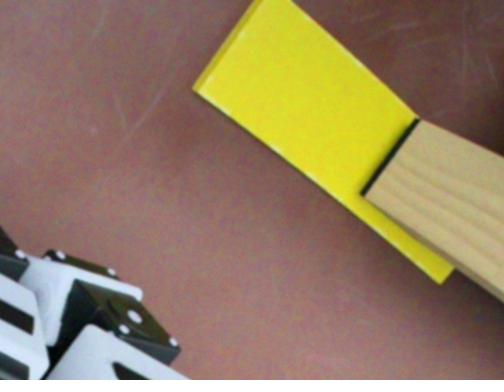

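Request:
move:
  arm4: {"target":[-0.425,-0.296,0.915,0.00757,0.04296,0.98387,0.17348],"speed":0.15,"joints":{"hand_middle_mcp":0.85,"hand_middle_pip":0.1,"hand_middle_dip":0.3,"hand_current_limit":0.7}}

Request:
move:
  arm4: {"target":[-0.423,-0.298,0.872,0.00757,0.04296,0.98387,0.17348],"speed":0.1}
  cameras: ["arm4_cam_wrist"]

Request:
zoom_image:
  camera: "arm4_cam_wrist"
  region: [300, 0, 552, 190]

Scene clock: 1357.40 s.
Joint torques (N m): arm1=[-0.26 2.49 8.51 1.42 0.18 -0.15] | arm2=[1.2 -13.45 6.39 0.72 0.42 0.2] | arm3=[-1.67 -5.6 9.61 2.17 0.07 -0.14] | arm4=[-0.38 -20.01 7.19 0.87 0.32 -0.08]
Motor temperatures (°C): arm1=[26 27 36 24 26 26] | arm2=[25 27 37 26 28 25] | arm3=[27 28 38 28 25 25] | arm4=[27 33 44 24 24 25]
Heat: arm1: hottest joint3_rad 36 °C; arm2: hottest joint3_rad 37 °C; arm3: hottest joint3_rad 38 °C; arm4: hottest joint3_rad 44 °C.
move: arm4 done
Joint velocities: within noise
arm1, arm2, arm3: as last shown
arm2.hand_target: x=+0.4050 y=+0.3251 z=+0.9200 quat_wxyz=(+0.174, +0.980, -0.092, -0.011) (m; scene frame)
arm4.joint_positions: joint1_rad=+1.095 joint2_rad=+1.758 joint3_rad=+1.485 joint4_rad=-1.186 joint5_rad=+0.331 joint6_rad=+1.215 hand_index_mcp=+0.754 hand_index_abd=+0.003 hand_index_pip=+0.574 hand_index_dip=+0.695 hand_middle_mcp=+0.850 hand_middle_abd=-0.003 hand_middle_pip=+0.106 hand_middle_dip=+0.303 hand_ring_mcp=+0.851 hand_ring_abd=+0.001 hand_ring_pip=+0.105 hand_ring_dip=+0.303 hand_thumb_cmc=+1.000 hand_thumb_axl=+0.677 hand_thumb_mcp=+0.946 hand_thumb_ipl=+0.498 hand_current_limit=+0.700 hand_speed=-0.600
arm4.joint_status: all done
arm4.hand_state: goal,goal,goal,goal,goal,goal,goal,goal,goal,goal,goal,goal,goal,goal,goal,goal
arm4.index_mcp_current_ma: 1
arm4.index_abd_current_ma: 9
arm4.index_pip_current_ma: -8
arm4.index_dip_current_ma: -2
arm4.middle_mcp_current_ma: 0
arm4.middle_abd_current_ma: -10
arm4.middle_pip_current_ma: 24
arm4.middle_dip_current_ma: 12
arm4.ring_mcp_current_ma: 2
arm4.ring_abd_current_ma: 3
arm4.ring_pip_current_ma: 18
arm4.ring_dip_current_ma: 13
arm4.thumb_cmc_current_ma: 0
arm4.thumb_axl_current_ma: -3
arm4.thumb_mcp_current_ma: -23
arm4.thumb_ipl_current_ma: -10
arm4.hand_goal_index_mcp: 0.754
arm4.hand_goal_index_abd: 0.000
arm4.hand_goal_index_pip: 0.576
arm4.hand_goal_index_dip: 0.696
arm4.hand_goal_middle_mcp: 0.850
arm4.hand_goal_middle_abd: 0.000
arm4.hand_goal_middle_pip: 0.100
arm4.hand_goal_middle_dip: 0.300
arm4.hand_goal_ring_mcp: 0.850
arm4.hand_goal_ring_abd: 0.000
arm4.hand_goal_ring_pip: 0.100
arm4.hand_goal_ring_dip: 0.300
arm4.hand_goal_thumb_cmc: 1.000
arm4.hand_goal_thumb_axl: 0.678
arm4.hand_goal_thumb_mcp: 0.950
arm4.hand_goal_thumb_ipl: 0.500
arm4.hand: x=-0.4273 y=-0.2961 z=+0.9158 quat_wxyz=(+0.011, +0.045, +0.984, +0.174) (m; scene frame)
arm4.hand_target: x=-0.4250 y=-0.2959 z=+0.9150 quat_wxyz=(+0.008, +0.043, +0.984, +0.174) (m; scene frame)
arm4.hand_status: done (0.002 m and 0.5 deg from the pose sent, 0.074 m and 4.9 deg at the start)
pictures: none

Scene clock: 1358.53 s.
Joint torques (N m): arm1=[-0.26 2.49 8.53 1.43 0.18 -0.15] | arm2=[1.32 -13.63 6.42 0.79 0.42 0.2] | arm3=[-1.55 -5.54 9.55 2.19 0.08 -0.11] | arm4=[-0.26 -17.2 7.04 0.98 0.33 -0.08]
Motor temperatures (°C): arm1=[26 27 36 24 26 26] | arm2=[25 27 37 26 28 25] | arm3=[27 28 38 28 25 25] | arm4=[27 33 44 24 24 25]
Heat: arm1: hottest joint3_rad 36 °C; arm2: hottest joint3_rad 37 °C; arm3: hottest joint3_rad 38 °C; arm4: hottest joint3_rad 44 °C.
move: arm4 off_target
Joint velocities: within noise
arm1, arm2, arm3: as last shown
arm4.joint_positions: joint1_rad=+1.095 joint2_rad=+1.758 joint3_rad=+1.406 joint4_rad=-1.079 joint5_rad=+0.331 joint6_rad=+1.215 hand_index_mcp=+0.754 hand_index_abd=+0.003 hand_index_pip=+0.574 hand_index_dip=+0.695 hand_middle_mcp=+0.850 hand_middle_abd=-0.003 hand_middle_pip=+0.106 hand_middle_dip=+0.303 hand_ring_mcp=+0.851 hand_ring_abd=+0.001 hand_ring_pip=+0.105 hand_ring_dip=+0.303 hand_thumb_cmc=+1.000 hand_thumb_axl=+0.677 hand_thumb_mcp=+0.946 hand_thumb_ipl=+0.498 hand_current_limit=+0.700 hand_speed=-0.600
arm4.joint_status: not commanded
arm4.hand_state: goal,goal,goal,goal,goal,goal,goal,goal,goal,goal,goal,goal,goal,goal,goal,goal
arm4.index_mcp_current_ma: 1
arm4.index_abd_current_ma: 9
arm4.index_pip_current_ma: -8
arm4.index_dip_current_ma: -2
arm4.middle_mcp_current_ma: 0
arm4.middle_abd_current_ma: -10
arm4.middle_pip_current_ma: 24
arm4.middle_dip_current_ma: 12
arm4.ring_mcp_current_ma: 2
arm4.ring_abd_current_ma: 3
arm4.ring_pip_current_ma: 18
arm4.ring_dip_current_ma: 13
arm4.thumb_cmc_current_ma: 0
arm4.thumb_axl_current_ma: -3
arm4.thumb_mcp_current_ma: -23
arm4.thumb_ipl_current_ma: -10
arm4.hand_goal_index_mcp: 0.754
arm4.hand_goal_index_abd: 0.000
arm4.hand_goal_index_pip: 0.576
arm4.hand_goal_index_dip: 0.696
arm4.hand_goal_middle_mcp: 0.850
arm4.hand_goal_middle_abd: 0.000
arm4.hand_goal_middle_pip: 0.100
arm4.hand_goal_middle_dip: 0.300
arm4.hand_goal_ring_mcp: 0.850
arm4.hand_goal_ring_abd: 0.000
arm4.hand_goal_ring_pip: 0.100
arm4.hand_goal_ring_dip: 0.300
arm4.hand_goal_thumb_cmc: 1.000
arm4.hand_goal_thumb_axl: 0.678
arm4.hand_goal_thumb_mcp: 0.950
arm4.hand_goal_thumb_ipl: 0.500
arm4.hand: x=-0.4241 y=-0.2975 z=+0.8880 quat_wxyz=(-0.002, +0.047, +0.983, +0.179) (m; scene frame)
arm4.hand_target: x=-0.4227 y=-0.2981 z=+0.8722 quat_wxyz=(+0.008, +0.043, +0.984, +0.173) (m; scene frame)
arm4.hand_status: off_target (0.016 m and 1.3 deg from the pose sent, 0.044 m and 0.5 deg at the start)
pictures: arm4_cam_wrist
camera_calibration:
arm4_cam_wrist: T_world_to_cam=[[0.843681, 0.514612, 0.152896, 0.41482], [0.34517, -0.738119, 0.579688, -0.650722], [0.411169, -0.436296, -0.800366, 0.873007], [0, 0, 0, 1]] pos_world=[-0.48432, -0.312892, 1.01252]

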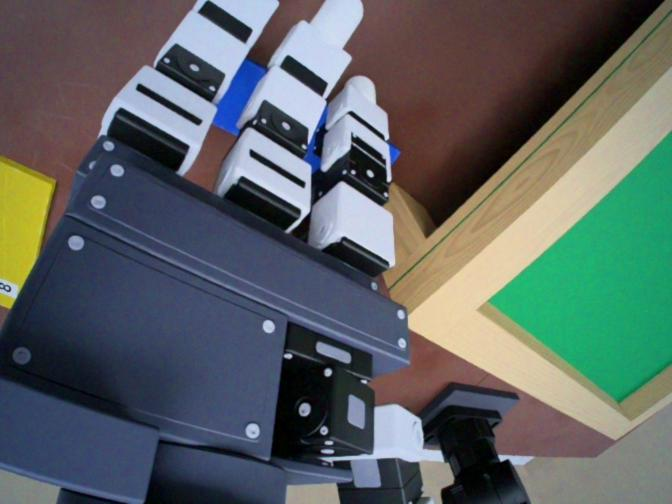

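Scaled by 2.000 from the camera's 672x504 image, which has a finer 960x720 frame.

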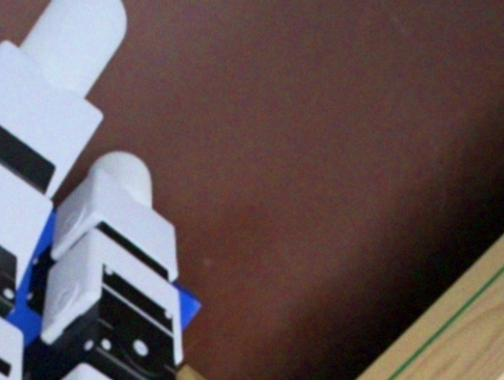

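Request:
move:
  arm4: {"target":[-0.423,-0.298,0.861,0.00757,0.04296,0.98387,0.17348],"speed":0.1}

Request:
move:
  arm4: {"target":[-0.423,-0.332,0.864,0.00757,0.04296,0.98387,0.17348],"speed":0.06}
  cameras: ["arm4_cam_wrist"]

Request:
zoom_image:
  camera: "arm4_cam_wrist"
  region: [300, 0, 552, 190]

Scene clock: 1362.93 s.
Joint torques (N m): arm1=[-0.26 2.55 8.51 1.43 0.18 -0.15] | arm2=[1.14 -13.63 6.39 0.8 0.44 0.19] | arm3=[-1.55 -5.54 9.59 2.22 0.07 -0.11] | arm4=[-0.32 -16.32 6.98 1.01 0.32 -0.09]
Motor temperatures (°C): arm1=[26 27 36 24 26 26] | arm2=[25 27 37 26 28 25] | arm3=[27 28 38 28 25 25] | arm4=[27 33 43 24 24 25]
Heat: arm1: hottest joint3_rad 36 °C; arm2: hottest joint3_rad 37 °C; arm3: hottest joint3_rad 38 °C; arm4: hottest joint3_rad 43 °C.
move: arm4 off_target
Joint velocities: within noise
arm1, arm2, arm3: as last shown
arm4.joint_positions: joint1_rad=+1.095 joint2_rad=+1.758 joint3_rad=+1.390 joint4_rad=-1.053 joint5_rad=+0.331 joint6_rad=+1.215 hand_index_mcp=+0.754 hand_index_abd=+0.003 hand_index_pip=+0.574 hand_index_dip=+0.695 hand_middle_mcp=+0.850 hand_middle_abd=-0.003 hand_middle_pip=+0.106 hand_middle_dip=+0.303 hand_ring_mcp=+0.851 hand_ring_abd=+0.001 hand_ring_pip=+0.105 hand_ring_dip=+0.303 hand_thumb_cmc=+1.000 hand_thumb_axl=+0.677 hand_thumb_mcp=+0.946 hand_thumb_ipl=+0.498 hand_current_limit=+0.700 hand_speed=-0.600
arm4.joint_status: not commanded
arm4.hand_state: goal,goal,goal,goal,goal,goal,goal,goal,goal,goal,goal,goal,goal,goal,goal,goal
arm4.index_mcp_current_ma: 1
arm4.index_abd_current_ma: 9
arm4.index_pip_current_ma: -8
arm4.index_dip_current_ma: -2
arm4.middle_mcp_current_ma: 0
arm4.middle_abd_current_ma: -10
arm4.middle_pip_current_ma: 24
arm4.middle_dip_current_ma: 12
arm4.ring_mcp_current_ma: 2
arm4.ring_abd_current_ma: 3
arm4.ring_pip_current_ma: 18
arm4.ring_dip_current_ma: 13
arm4.thumb_cmc_current_ma: 0
arm4.thumb_axl_current_ma: -3
arm4.thumb_mcp_current_ma: -23
arm4.thumb_ipl_current_ma: -10
arm4.hand_goal_index_mcp: 0.754
arm4.hand_goal_index_abd: 0.000
arm4.hand_goal_index_pip: 0.576
arm4.hand_goal_index_dip: 0.696
arm4.hand_goal_middle_mcp: 0.850
arm4.hand_goal_middle_abd: 0.000
arm4.hand_goal_middle_pip: 0.100
arm4.hand_goal_middle_dip: 0.300
arm4.hand_goal_ring_mcp: 0.850
arm4.hand_goal_ring_abd: 0.000
arm4.hand_goal_ring_pip: 0.100
arm4.hand_goal_ring_dip: 0.300
arm4.hand_goal_thumb_cmc: 1.000
arm4.hand_goal_thumb_axl: 0.678
arm4.hand_goal_thumb_mcp: 0.950
arm4.hand_goal_thumb_ipl: 0.500
arm4.hand: x=-0.4241 y=-0.2975 z=+0.8827 quat_wxyz=(-0.006, +0.048, +0.982, +0.181) (m; scene frame)
arm4.hand_target: x=-0.4224 y=-0.2983 z=+0.8614 quat_wxyz=(+0.008, +0.043, +0.984, +0.173) (m; scene frame)
arm4.hand_status: off_target (0.022 m and 1.9 deg from the pose sent, 0.027 m and 1.3 deg at the start)
pictures: none

Scene clock: 1364.27 s.
Joint torques (N m): arm1=[-0.26 2.49 8.53 1.43 0.19 -0.15] | arm2=[1.14 -13.39 6.39 0.79 0.43 0.2] | arm3=[-1.67 -5.89 9.59 2.18 0.08 -0.13] | arm4=[0.97 -18.67 6.68 0.17 0.37 0.1]
Motor temperatures (°C): arm1=[26 27 36 24 26 26] | arm2=[25 27 36 26 28 25] | arm3=[27 28 38 28 25 25] | arm4=[27 33 43 24 24 25]
Heat: arm1: hottest joint3_rad 36 °C; arm2: hottest joint3_rad 36 °C; arm3: hottest joint3_rad 38 °C; arm4: hottest joint3_rad 43 °C.
move: arm4 off_target
Joint velocities: within noise
arm1, arm2, arm3: as last shown
arm4.joint_positions: joint1_rad=+1.139 joint2_rad=+1.758 joint3_rad=+1.358 joint4_rad=-1.053 joint5_rad=+0.337 joint6_rad=+1.262 hand_index_mcp=+0.743 hand_index_abd=+0.001 hand_index_pip=+0.570 hand_index_dip=+0.694 hand_middle_mcp=+0.850 hand_middle_abd=-0.003 hand_middle_pip=+0.106 hand_middle_dip=+0.303 hand_ring_mcp=+0.851 hand_ring_abd=+0.001 hand_ring_pip=+0.105 hand_ring_dip=+0.303 hand_thumb_cmc=+1.000 hand_thumb_axl=+0.677 hand_thumb_mcp=+0.946 hand_thumb_ipl=+0.498 hand_current_limit=+0.700 hand_speed=-0.600
arm4.joint_status: not commanded
arm4.hand_state: goal,goal,goal,goal,goal,goal,goal,goal,goal,goal,goal,goal,goal,goal,goal,goal
arm4.index_mcp_current_ma: -50
arm4.index_abd_current_ma: 3
arm4.index_pip_current_ma: -26
arm4.index_dip_current_ma: -7
arm4.middle_mcp_current_ma: 1
arm4.middle_abd_current_ma: -10
arm4.middle_pip_current_ma: 24
arm4.middle_dip_current_ma: 12
arm4.ring_mcp_current_ma: 3
arm4.ring_abd_current_ma: 3
arm4.ring_pip_current_ma: 18
arm4.ring_dip_current_ma: 13
arm4.thumb_cmc_current_ma: 0
arm4.thumb_axl_current_ma: -3
arm4.thumb_mcp_current_ma: -23
arm4.thumb_ipl_current_ma: -10
arm4.hand_goal_index_mcp: 0.754
arm4.hand_goal_index_abd: 0.000
arm4.hand_goal_index_pip: 0.576
arm4.hand_goal_index_dip: 0.696
arm4.hand_goal_middle_mcp: 0.850
arm4.hand_goal_middle_abd: 0.000
arm4.hand_goal_middle_pip: 0.100
arm4.hand_goal_middle_dip: 0.300
arm4.hand_goal_ring_mcp: 0.850
arm4.hand_goal_ring_abd: 0.000
arm4.hand_goal_ring_pip: 0.100
arm4.hand_goal_ring_dip: 0.300
arm4.hand_goal_thumb_cmc: 1.000
arm4.hand_goal_thumb_axl: 0.678
arm4.hand_goal_thumb_mcp: 0.950
arm4.hand_goal_thumb_ipl: 0.500
arm4.hand: x=-0.4249 y=-0.3224 z=+0.8707 quat_wxyz=(+0.001, +0.047, +0.983, +0.178) (m; scene frame)
arm4.hand_target: x=-0.4229 y=-0.3318 z=+0.8640 quat_wxyz=(+0.008, +0.043, +0.984, +0.173) (m; scene frame)
arm4.hand_status: off_target (0.012 m and 1.0 deg from the pose sent, 0.039 m and 1.9 deg at the start)
pictures: arm4_cam_wrist
camera_calibration:
arm4_cam_wrist: T_world_to_cam=[[0.843075, 0.514585, 0.156289, 0.427704], [0.341644, -0.7369, 0.583315, -0.663002], [0.415335, -0.438384, -0.797068, 0.84689], [0, 0, 0, 1]] pos_world=[-0.485818, -0.337394, 0.994922]

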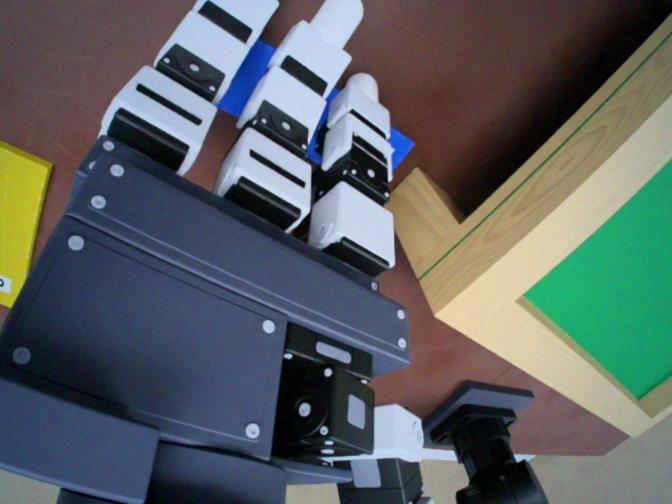

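Scaled by 2.000 from the camera's 672x504 image, which has a finer 960x720 frame.

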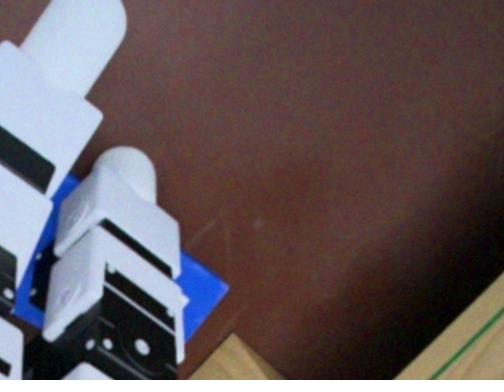

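Request:
move:
  arm4: {"target":[-0.423,-0.341,0.865,0.00757,0.04296,0.98387,0.17348],"speed":0.06}

Request:
move:
  arm4: {"target":[-0.44,-0.30,0.915,0.00757,0.04296,0.98387,0.17348],"speed":0.15}

Request:
move:
  arm4: {"target":[-0.468,-0.375,0.925,0.0045,0.0258,0.984,0.1736],"speed":0.2}
  cameras: ["arm4_cam_wrist"]

Request:
zoom_image:
  camera: "arm4_cam_wrist"
  region: [230, 0, 482, 190]

Scene clock: 1372.77 s.
Joint torques (N m): arm1=[-0.26 2.49 8.51 1.44 0.18 -0.15] | arm2=[1.2 -13.57 6.43 0.76 0.44 0.2] | arm3=[-1.61 -5.66 9.65 2.29 0.09 -0.13] | arm4=[1.08 -19.19 6.68 -0.1 0.36 0.11]
Motor temperatures (°C): arm1=[26 27 36 24 26 26] | arm2=[25 27 36 26 28 25] | arm3=[27 28 38 28 25 25] | arm4=[27 33 41 24 24 25]
Heat: arm1: hottest joint3_rad 36 °C; arm2: hottest joint3_rad 36 °C; arm3: hottest joint3_rad 38 °C; arm4: hottest joint3_rad 41 °C.
move: arm4 off_target
Joint velocities: within noise
arm1, arm2, arm3: as last shown
arm4.joint_positions: joint1_rad=+1.154 joint2_rad=+1.758 joint3_rad=+1.350 joint4_rad=-1.053 joint5_rad=+0.339 joint6_rad=+1.278 hand_index_mcp=+0.741 hand_index_abd=+0.001 hand_index_pip=+0.569 hand_index_dip=+0.694 hand_middle_mcp=+0.850 hand_middle_abd=-0.003 hand_middle_pip=+0.106 hand_middle_dip=+0.303 hand_ring_mcp=+0.851 hand_ring_abd=+0.001 hand_ring_pip=+0.105 hand_ring_dip=+0.303 hand_thumb_cmc=+1.000 hand_thumb_axl=+0.677 hand_thumb_mcp=+0.946 hand_thumb_ipl=+0.498 hand_current_limit=+0.700 hand_speed=-0.600
arm4.joint_status: not commanded
arm4.hand_state: goal,goal,goal,goal,goal,goal,goal,goal,goal,goal,goal,goal,goal,goal,goal,goal
arm4.index_mcp_current_ma: -61
arm4.index_abd_current_ma: 2
arm4.index_pip_current_ma: -28
arm4.index_dip_current_ma: -7
arm4.middle_mcp_current_ma: 1
arm4.middle_abd_current_ma: -10
arm4.middle_pip_current_ma: 24
arm4.middle_dip_current_ma: 12
arm4.ring_mcp_current_ma: 3
arm4.ring_abd_current_ma: 3
arm4.ring_pip_current_ma: 18
arm4.ring_dip_current_ma: 13
arm4.thumb_cmc_current_ma: 0
arm4.thumb_axl_current_ma: -3
arm4.thumb_mcp_current_ma: -23
arm4.thumb_ipl_current_ma: -10
arm4.hand_goal_index_mcp: 0.754
arm4.hand_goal_index_abd: 0.000
arm4.hand_goal_index_pip: 0.576
arm4.hand_goal_index_dip: 0.696
arm4.hand_goal_middle_mcp: 0.850
arm4.hand_goal_middle_abd: 0.000
arm4.hand_goal_middle_pip: 0.100
arm4.hand_goal_middle_dip: 0.300
arm4.hand_goal_ring_mcp: 0.850
arm4.hand_goal_ring_abd: 0.000
arm4.hand_goal_ring_pip: 0.100
arm4.hand_goal_ring_dip: 0.300
arm4.hand_goal_thumb_cmc: 1.000
arm4.hand_goal_thumb_axl: 0.678
arm4.hand_goal_thumb_mcp: 0.950
arm4.hand_goal_thumb_ipl: 0.500
arm4.hand: x=-0.4257 y=-0.3303 z=+0.8678 quat_wxyz=(+0.002, +0.047, +0.983, +0.177) (m; scene frame)
arm4.hand_target: x=-0.4230 y=-0.3406 z=+0.8650 quat_wxyz=(+0.008, +0.043, +0.984, +0.174) (m; scene frame)
arm4.hand_status: off_target (0.011 m and 0.9 deg from the pose sent, 0.020 m and 1.0 deg at the start)
pictures: none

Scene clock: 1374.03 s.
Joint torques (N m): arm1=[-0.21 2.43 8.51 1.43 0.18 -0.16] | arm2=[1.03 -13.51 6.38 0.77 0.42 0.19] | arm3=[-1.49 -5.48 9.58 2.19 0.07 -0.15] | arm4=[-0.97 -17.32 12.38 -0.25 0.29 -0.1]
Motor temperatures (°C): arm1=[26 27 36 24 26 26] | arm2=[25 27 36 26 28 25] | arm3=[27 28 38 28 25 25] | arm4=[27 33 41 24 24 25]
Heat: arm1: hottest joint3_rad 36 °C; arm2: hottest joint3_rad 36 °C; arm3: hottest joint3_rad 38 °C; arm4: hottest joint3_rad 41 °C.
move: arm4 off_target
Joint velocities: within noise
arm1, arm2, arm3: as last shown
arm4.joint_positions: joint1_rad=+1.120 joint2_rad=+1.758 joint3_rad=+1.461 joint4_rad=-1.177 joint5_rad=+0.334 joint6_rad=+1.234 hand_index_mcp=+0.754 hand_index_abd=+0.000 hand_index_pip=+0.574 hand_index_dip=+0.694 hand_middle_mcp=+0.850 hand_middle_abd=-0.003 hand_middle_pip=+0.106 hand_middle_dip=+0.303 hand_ring_mcp=+0.851 hand_ring_abd=+0.001 hand_ring_pip=+0.105 hand_ring_dip=+0.303 hand_thumb_cmc=+1.000 hand_thumb_axl=+0.677 hand_thumb_mcp=+0.946 hand_thumb_ipl=+0.498 hand_current_limit=+0.700 hand_speed=-0.600
arm4.joint_status: not commanded
arm4.hand_state: goal,goal,goal,goal,goal,goal,goal,goal,goal,goal,goal,goal,goal,goal,goal,goal
arm4.index_mcp_current_ma: 0
arm4.index_abd_current_ma: -1
arm4.index_pip_current_ma: -8
arm4.index_dip_current_ma: -7
arm4.middle_mcp_current_ma: 2
arm4.middle_abd_current_ma: -10
arm4.middle_pip_current_ma: 23
arm4.middle_dip_current_ma: 12
arm4.ring_mcp_current_ma: 3
arm4.ring_abd_current_ma: 3
arm4.ring_pip_current_ma: 18
arm4.ring_dip_current_ma: 13
arm4.thumb_cmc_current_ma: 0
arm4.thumb_axl_current_ma: -3
arm4.thumb_mcp_current_ma: -23
arm4.thumb_ipl_current_ma: -10
arm4.hand_goal_index_mcp: 0.754
arm4.hand_goal_index_abd: 0.000
arm4.hand_goal_index_pip: 0.576
arm4.hand_goal_index_dip: 0.696
arm4.hand_goal_middle_mcp: 0.850
arm4.hand_goal_middle_abd: 0.000
arm4.hand_goal_middle_pip: 0.100
arm4.hand_goal_middle_dip: 0.300
arm4.hand_goal_ring_mcp: 0.850
arm4.hand_goal_ring_abd: 0.000
arm4.hand_goal_ring_pip: 0.100
arm4.hand_goal_ring_dip: 0.300
arm4.hand_goal_thumb_cmc: 1.000
arm4.hand_goal_thumb_axl: 0.678
arm4.hand_goal_thumb_mcp: 0.950
arm4.hand_goal_thumb_ipl: 0.500
arm4.hand: x=-0.4290 y=-0.3100 z=+0.9066 quat_wxyz=(+0.015, +0.040, +0.984, +0.172) (m; scene frame)
arm4.hand_target: x=-0.4395 y=-0.3003 z=+0.9151 quat_wxyz=(+0.007, +0.043, +0.984, +0.174) (m; scene frame)
arm4.hand_status: off_target (0.017 m and 0.9 deg from the pose sent, 0.058 m and 0.9 deg at the start)
pictures: none

Scene clock: 1375.33 s.
Joint torques (N m): arm1=[-0.26 2.49 8.51 1.43 0.18 -0.16] | arm2=[1.26 -13.63 6.45 0.75 0.42 0.21] | arm3=[-1.44 -5.77 9.62 2.24 0.06 -0.14] | arm4=[-0.62 -17.96 12.38 -0.42 0.56 0.09]
Motor temperatures (°C): arm1=[26 27 36 24 26 26] | arm2=[25 27 36 26 28 25] | arm3=[27 28 38 28 25 25] | arm4=[27 33 41 24 24 25]
Heat: arm1: hottest joint3_rad 36 °C; arm2: hottest joint3_rad 36 °C; arm3: hottest joint3_rad 38 °C; arm4: hottest joint3_rad 41 °C.
move: arm4 off_target
Joint velocities: within noise
arm1.joint_positions: joint1_rad=-1.887 joint2_rad=+0.645 joint3_rad=+1.412 joint4_rad=-1.335 joint5_rad=-0.004 joint6_rad=+1.113 hand_index_mcp=+0.978 hand_index_abd=-0.495 hand_index_pip=+0.978 hand_index_dip=+0.977 hand_middle_mcp=+0.978 hand_middle_abd=-0.494 hand_middle_pip=+0.978 hand_middle_dip=+0.977 hand_ring_mcp=+0.978 hand_ring_abd=-0.494 hand_ring_pip=+0.978 hand_ring_dip=+0.978 hand_thumb_cmc=+1.000 hand_thumb_axl=+0.677 hand_thumb_mcp=+0.948 hand_thumb_ipl=+0.498 hand_current_limit=+0.400 hand_speed=-0.600
arm1.joint_status: not commanded
arm1.hand_state: goal,goal,goal,goal,goal,goal,goal,goal,goal,goal,goal,goal,goal,goal,goal,goal
arm1.index_mcp_current_ma: -7
arm1.index_abd_current_ma: 17
arm1.index_pip_current_ma: -8
arm1.index_dip_current_ma: -12
arm1.middle_mcp_current_ma: -8
arm1.middle_abd_current_ma: 22
arm1.middle_pip_current_ma: -9
arm1.middle_dip_current_ma: -11
arm1.ring_mcp_current_ma: -7
arm1.ring_abd_current_ma: 22
arm1.ring_pip_current_ma: -9
arm1.ring_dip_current_ma: -9
arm1.thumb_cmc_current_ma: -1
arm1.thumb_axl_current_ma: -2
arm1.thumb_mcp_current_ma: -9
arm1.thumb_ipl_current_ma: -8
arm1.hand_goal_index_mcp: 0.980
arm1.hand_goal_index_abd: -0.500
arm1.hand_goal_index_pip: 0.980
arm1.hand_goal_index_dip: 0.980
arm1.hand_goal_middle_mcp: 0.980
arm1.hand_goal_middle_abd: -0.500
arm1.hand_goal_middle_pip: 0.980
arm1.hand_goal_middle_dip: 0.980
arm1.hand_goal_ring_mcp: 0.980
arm1.hand_goal_ring_abd: -0.500
arm1.hand_goal_ring_pip: 0.980
arm1.hand_goal_ring_dip: 0.980
arm1.hand_goal_thumb_cmc: 1.000
arm1.hand_goal_thumb_axl: 0.678
arm1.hand_goal_thumb_mcp: 0.950
arm1.hand_goal_thumb_ipl: 0.500
arm1.hand: x=+0.8229 y=+0.1906 z=+1.3090 quat_wxyz=(-0.188, +0.576, +0.658, +0.446) (m; scene frame)
arm1.hand_target: x=+0.8248 y=+0.1848 z=+1.3194 quat_wxyz=(-0.182, +0.575, +0.656, +0.453) (m; scene frame)
arm1.hand_status: not commanded
arm2: as last shown
arm3.joint_positions: joint1_rad=+1.276 joint2_rad=+0.986 joint3_rad=+0.916 joint4_rad=+0.280 joint5_rad=+0.197 joint6_rad=+0.007 hand_index_mcp=+0.762 hand_index_abd=+0.001 hand_index_pip=+0.580 hand_index_dip=+0.699 hand_middle_mcp=+0.762 hand_middle_abd=+0.001 hand_middle_pip=+0.580 hand_middle_dip=+0.699 hand_ring_mcp=+0.762 hand_ring_abd=+0.001 hand_ring_pip=+0.580 hand_ring_dip=+0.699 hand_thumb_cmc=+0.719 hand_thumb_axl=+0.680 hand_thumb_mcp=-0.665 hand_thumb_ipl=+0.171 hand_current_limit=+0.400 hand_speed=-0.600
arm3.joint_status: not commanded
arm3.hand_state: goal,goal,goal,goal,goal,goal,goal,goal,goal,goal,goal,goal,goal,goal,blocked,goal
arm3.index_mcp_current_ma: 5
arm3.index_abd_current_ma: 0
arm3.index_pip_current_ma: 1
arm3.index_dip_current_ma: 1
arm3.middle_mcp_current_ma: 4
arm3.middle_abd_current_ma: 0
arm3.middle_pip_current_ma: 1
arm3.middle_dip_current_ma: 1
arm3.ring_mcp_current_ma: 5
arm3.ring_abd_current_ma: 0
arm3.ring_pip_current_ma: 1
arm3.ring_dip_current_ma: 1
arm3.thumb_cmc_current_ma: 2
arm3.thumb_axl_current_ma: 1
arm3.thumb_mcp_current_ma: 65
arm3.thumb_ipl_current_ma: 0
arm3.hand_goal_index_mcp: 0.754
arm3.hand_goal_index_abd: 0.000
arm3.hand_goal_index_pip: 0.576
arm3.hand_goal_index_dip: 0.696
arm3.hand_goal_middle_mcp: 0.754
arm3.hand_goal_middle_abd: 0.000
arm3.hand_goal_middle_pip: 0.576
arm3.hand_goal_middle_dip: 0.696
arm3.hand_goal_ring_mcp: 0.754
arm3.hand_goal_ring_abd: 0.000
arm3.hand_goal_ring_pip: 0.576
arm3.hand_goal_ring_dip: 0.696
arm3.hand_goal_thumb_cmc: 0.714
arm3.hand_goal_thumb_axl: 0.678
arm3.hand_goal_thumb_mcp: -0.700
arm3.hand_goal_thumb_ipl: 0.170
arm3.hand: x=-0.4618 y=+0.3478 z=+1.4151 quat_wxyz=(+0.172, +0.169, +0.607, +0.758) (m; scene frame)
arm3.hand_target: x=-0.4619 y=+0.3538 z=+1.4036 quat_wxyz=(+0.174, +0.167, +0.611, +0.754) (m; scene frame)
arm3.hand_status: not commanded
arm4.joint_positions: joint1_rad=+1.260 joint2_rad=+1.758 joint3_rad=+1.476 joint4_rad=-1.241 joint5_rad=+0.338 joint6_rad=+1.336 hand_index_mcp=+0.755 hand_index_abd=+0.000 hand_index_pip=+0.574 hand_index_dip=+0.694 hand_middle_mcp=+0.851 hand_middle_abd=-0.003 hand_middle_pip=+0.106 hand_middle_dip=+0.303 hand_ring_mcp=+0.851 hand_ring_abd=+0.001 hand_ring_pip=+0.105 hand_ring_dip=+0.303 hand_thumb_cmc=+1.000 hand_thumb_axl=+0.677 hand_thumb_mcp=+0.946 hand_thumb_ipl=+0.498 hand_current_limit=+0.700 hand_speed=-0.600
arm4.joint_status: not commanded
arm4.hand_state: goal,goal,goal,goal,goal,goal,goal,goal,goal,goal,goal,goal,goal,goal,goal,goal
arm4.index_mcp_current_ma: 3
arm4.index_abd_current_ma: -1
arm4.index_pip_current_ma: -7
arm4.index_dip_current_ma: -7
arm4.middle_mcp_current_ma: 4
arm4.middle_abd_current_ma: -10
arm4.middle_pip_current_ma: 23
arm4.middle_dip_current_ma: 12
arm4.ring_mcp_current_ma: 5
arm4.ring_abd_current_ma: 3
arm4.ring_pip_current_ma: 18
arm4.ring_dip_current_ma: 13
arm4.thumb_cmc_current_ma: 0
arm4.thumb_axl_current_ma: -3
arm4.thumb_mcp_current_ma: -23
arm4.thumb_ipl_current_ma: -10
arm4.hand_goal_index_mcp: 0.754
arm4.hand_goal_index_abd: 0.000
arm4.hand_goal_index_pip: 0.576
arm4.hand_goal_index_dip: 0.696
arm4.hand_goal_middle_mcp: 0.850
arm4.hand_goal_middle_abd: 0.000
arm4.hand_goal_middle_pip: 0.100
arm4.hand_goal_middle_dip: 0.300
arm4.hand_goal_ring_mcp: 0.850
arm4.hand_goal_ring_abd: 0.000
arm4.hand_goal_ring_pip: 0.100
arm4.hand_goal_ring_dip: 0.300
arm4.hand_goal_thumb_cmc: 1.000
arm4.hand_goal_thumb_axl: 0.678
arm4.hand_goal_thumb_mcp: 0.950
arm4.hand_goal_thumb_ipl: 0.500
arm4.hand: x=-0.4556 y=-0.3802 z=+0.9114 quat_wxyz=(+0.018, +0.018, +0.985, +0.169) (m; scene frame)
arm4.hand_target: x=-0.4674 y=-0.3754 z=+0.9250 quat_wxyz=(+0.004, +0.025, +0.984, +0.174) (m; scene frame)
arm4.hand_status: off_target (0.019 m and 1.9 deg from the pose sent, 0.078 m and 2.1 deg at the start)
pictures: arm4_cam_wrist
camera_calibration:
arm4_cam_wrist: T_world_to_cam=[[0.808143, 0.560284, 0.181621, 0.455424], [0.353205, -0.707777, 0.611799, -0.728506], [0.471329, -0.430272, -0.76988, 0.870504], [0, 0, 0, 1]] pos_world=[-0.52103, -0.396233, 1.03317]

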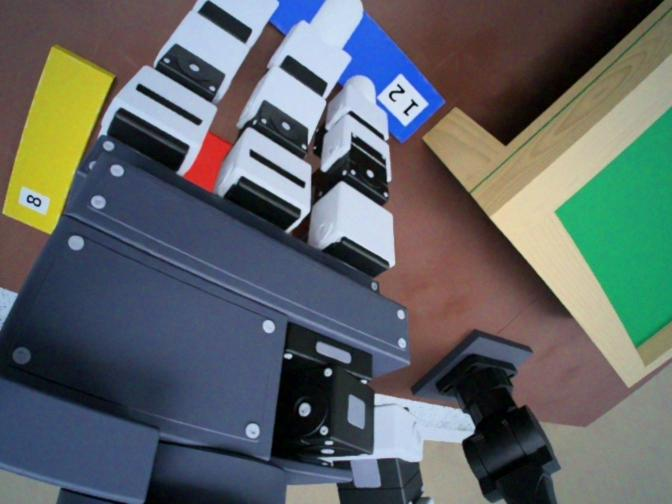

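Scaled by 2.000 from the camera's 672x504 image, which has a finer 960x720 frame.

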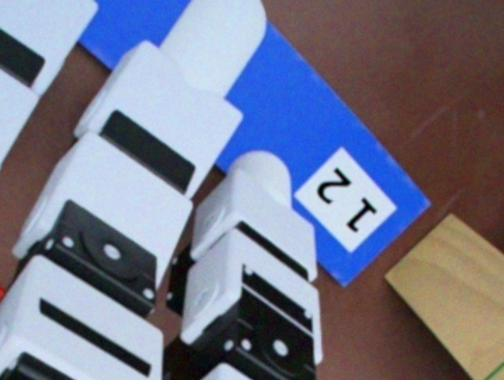

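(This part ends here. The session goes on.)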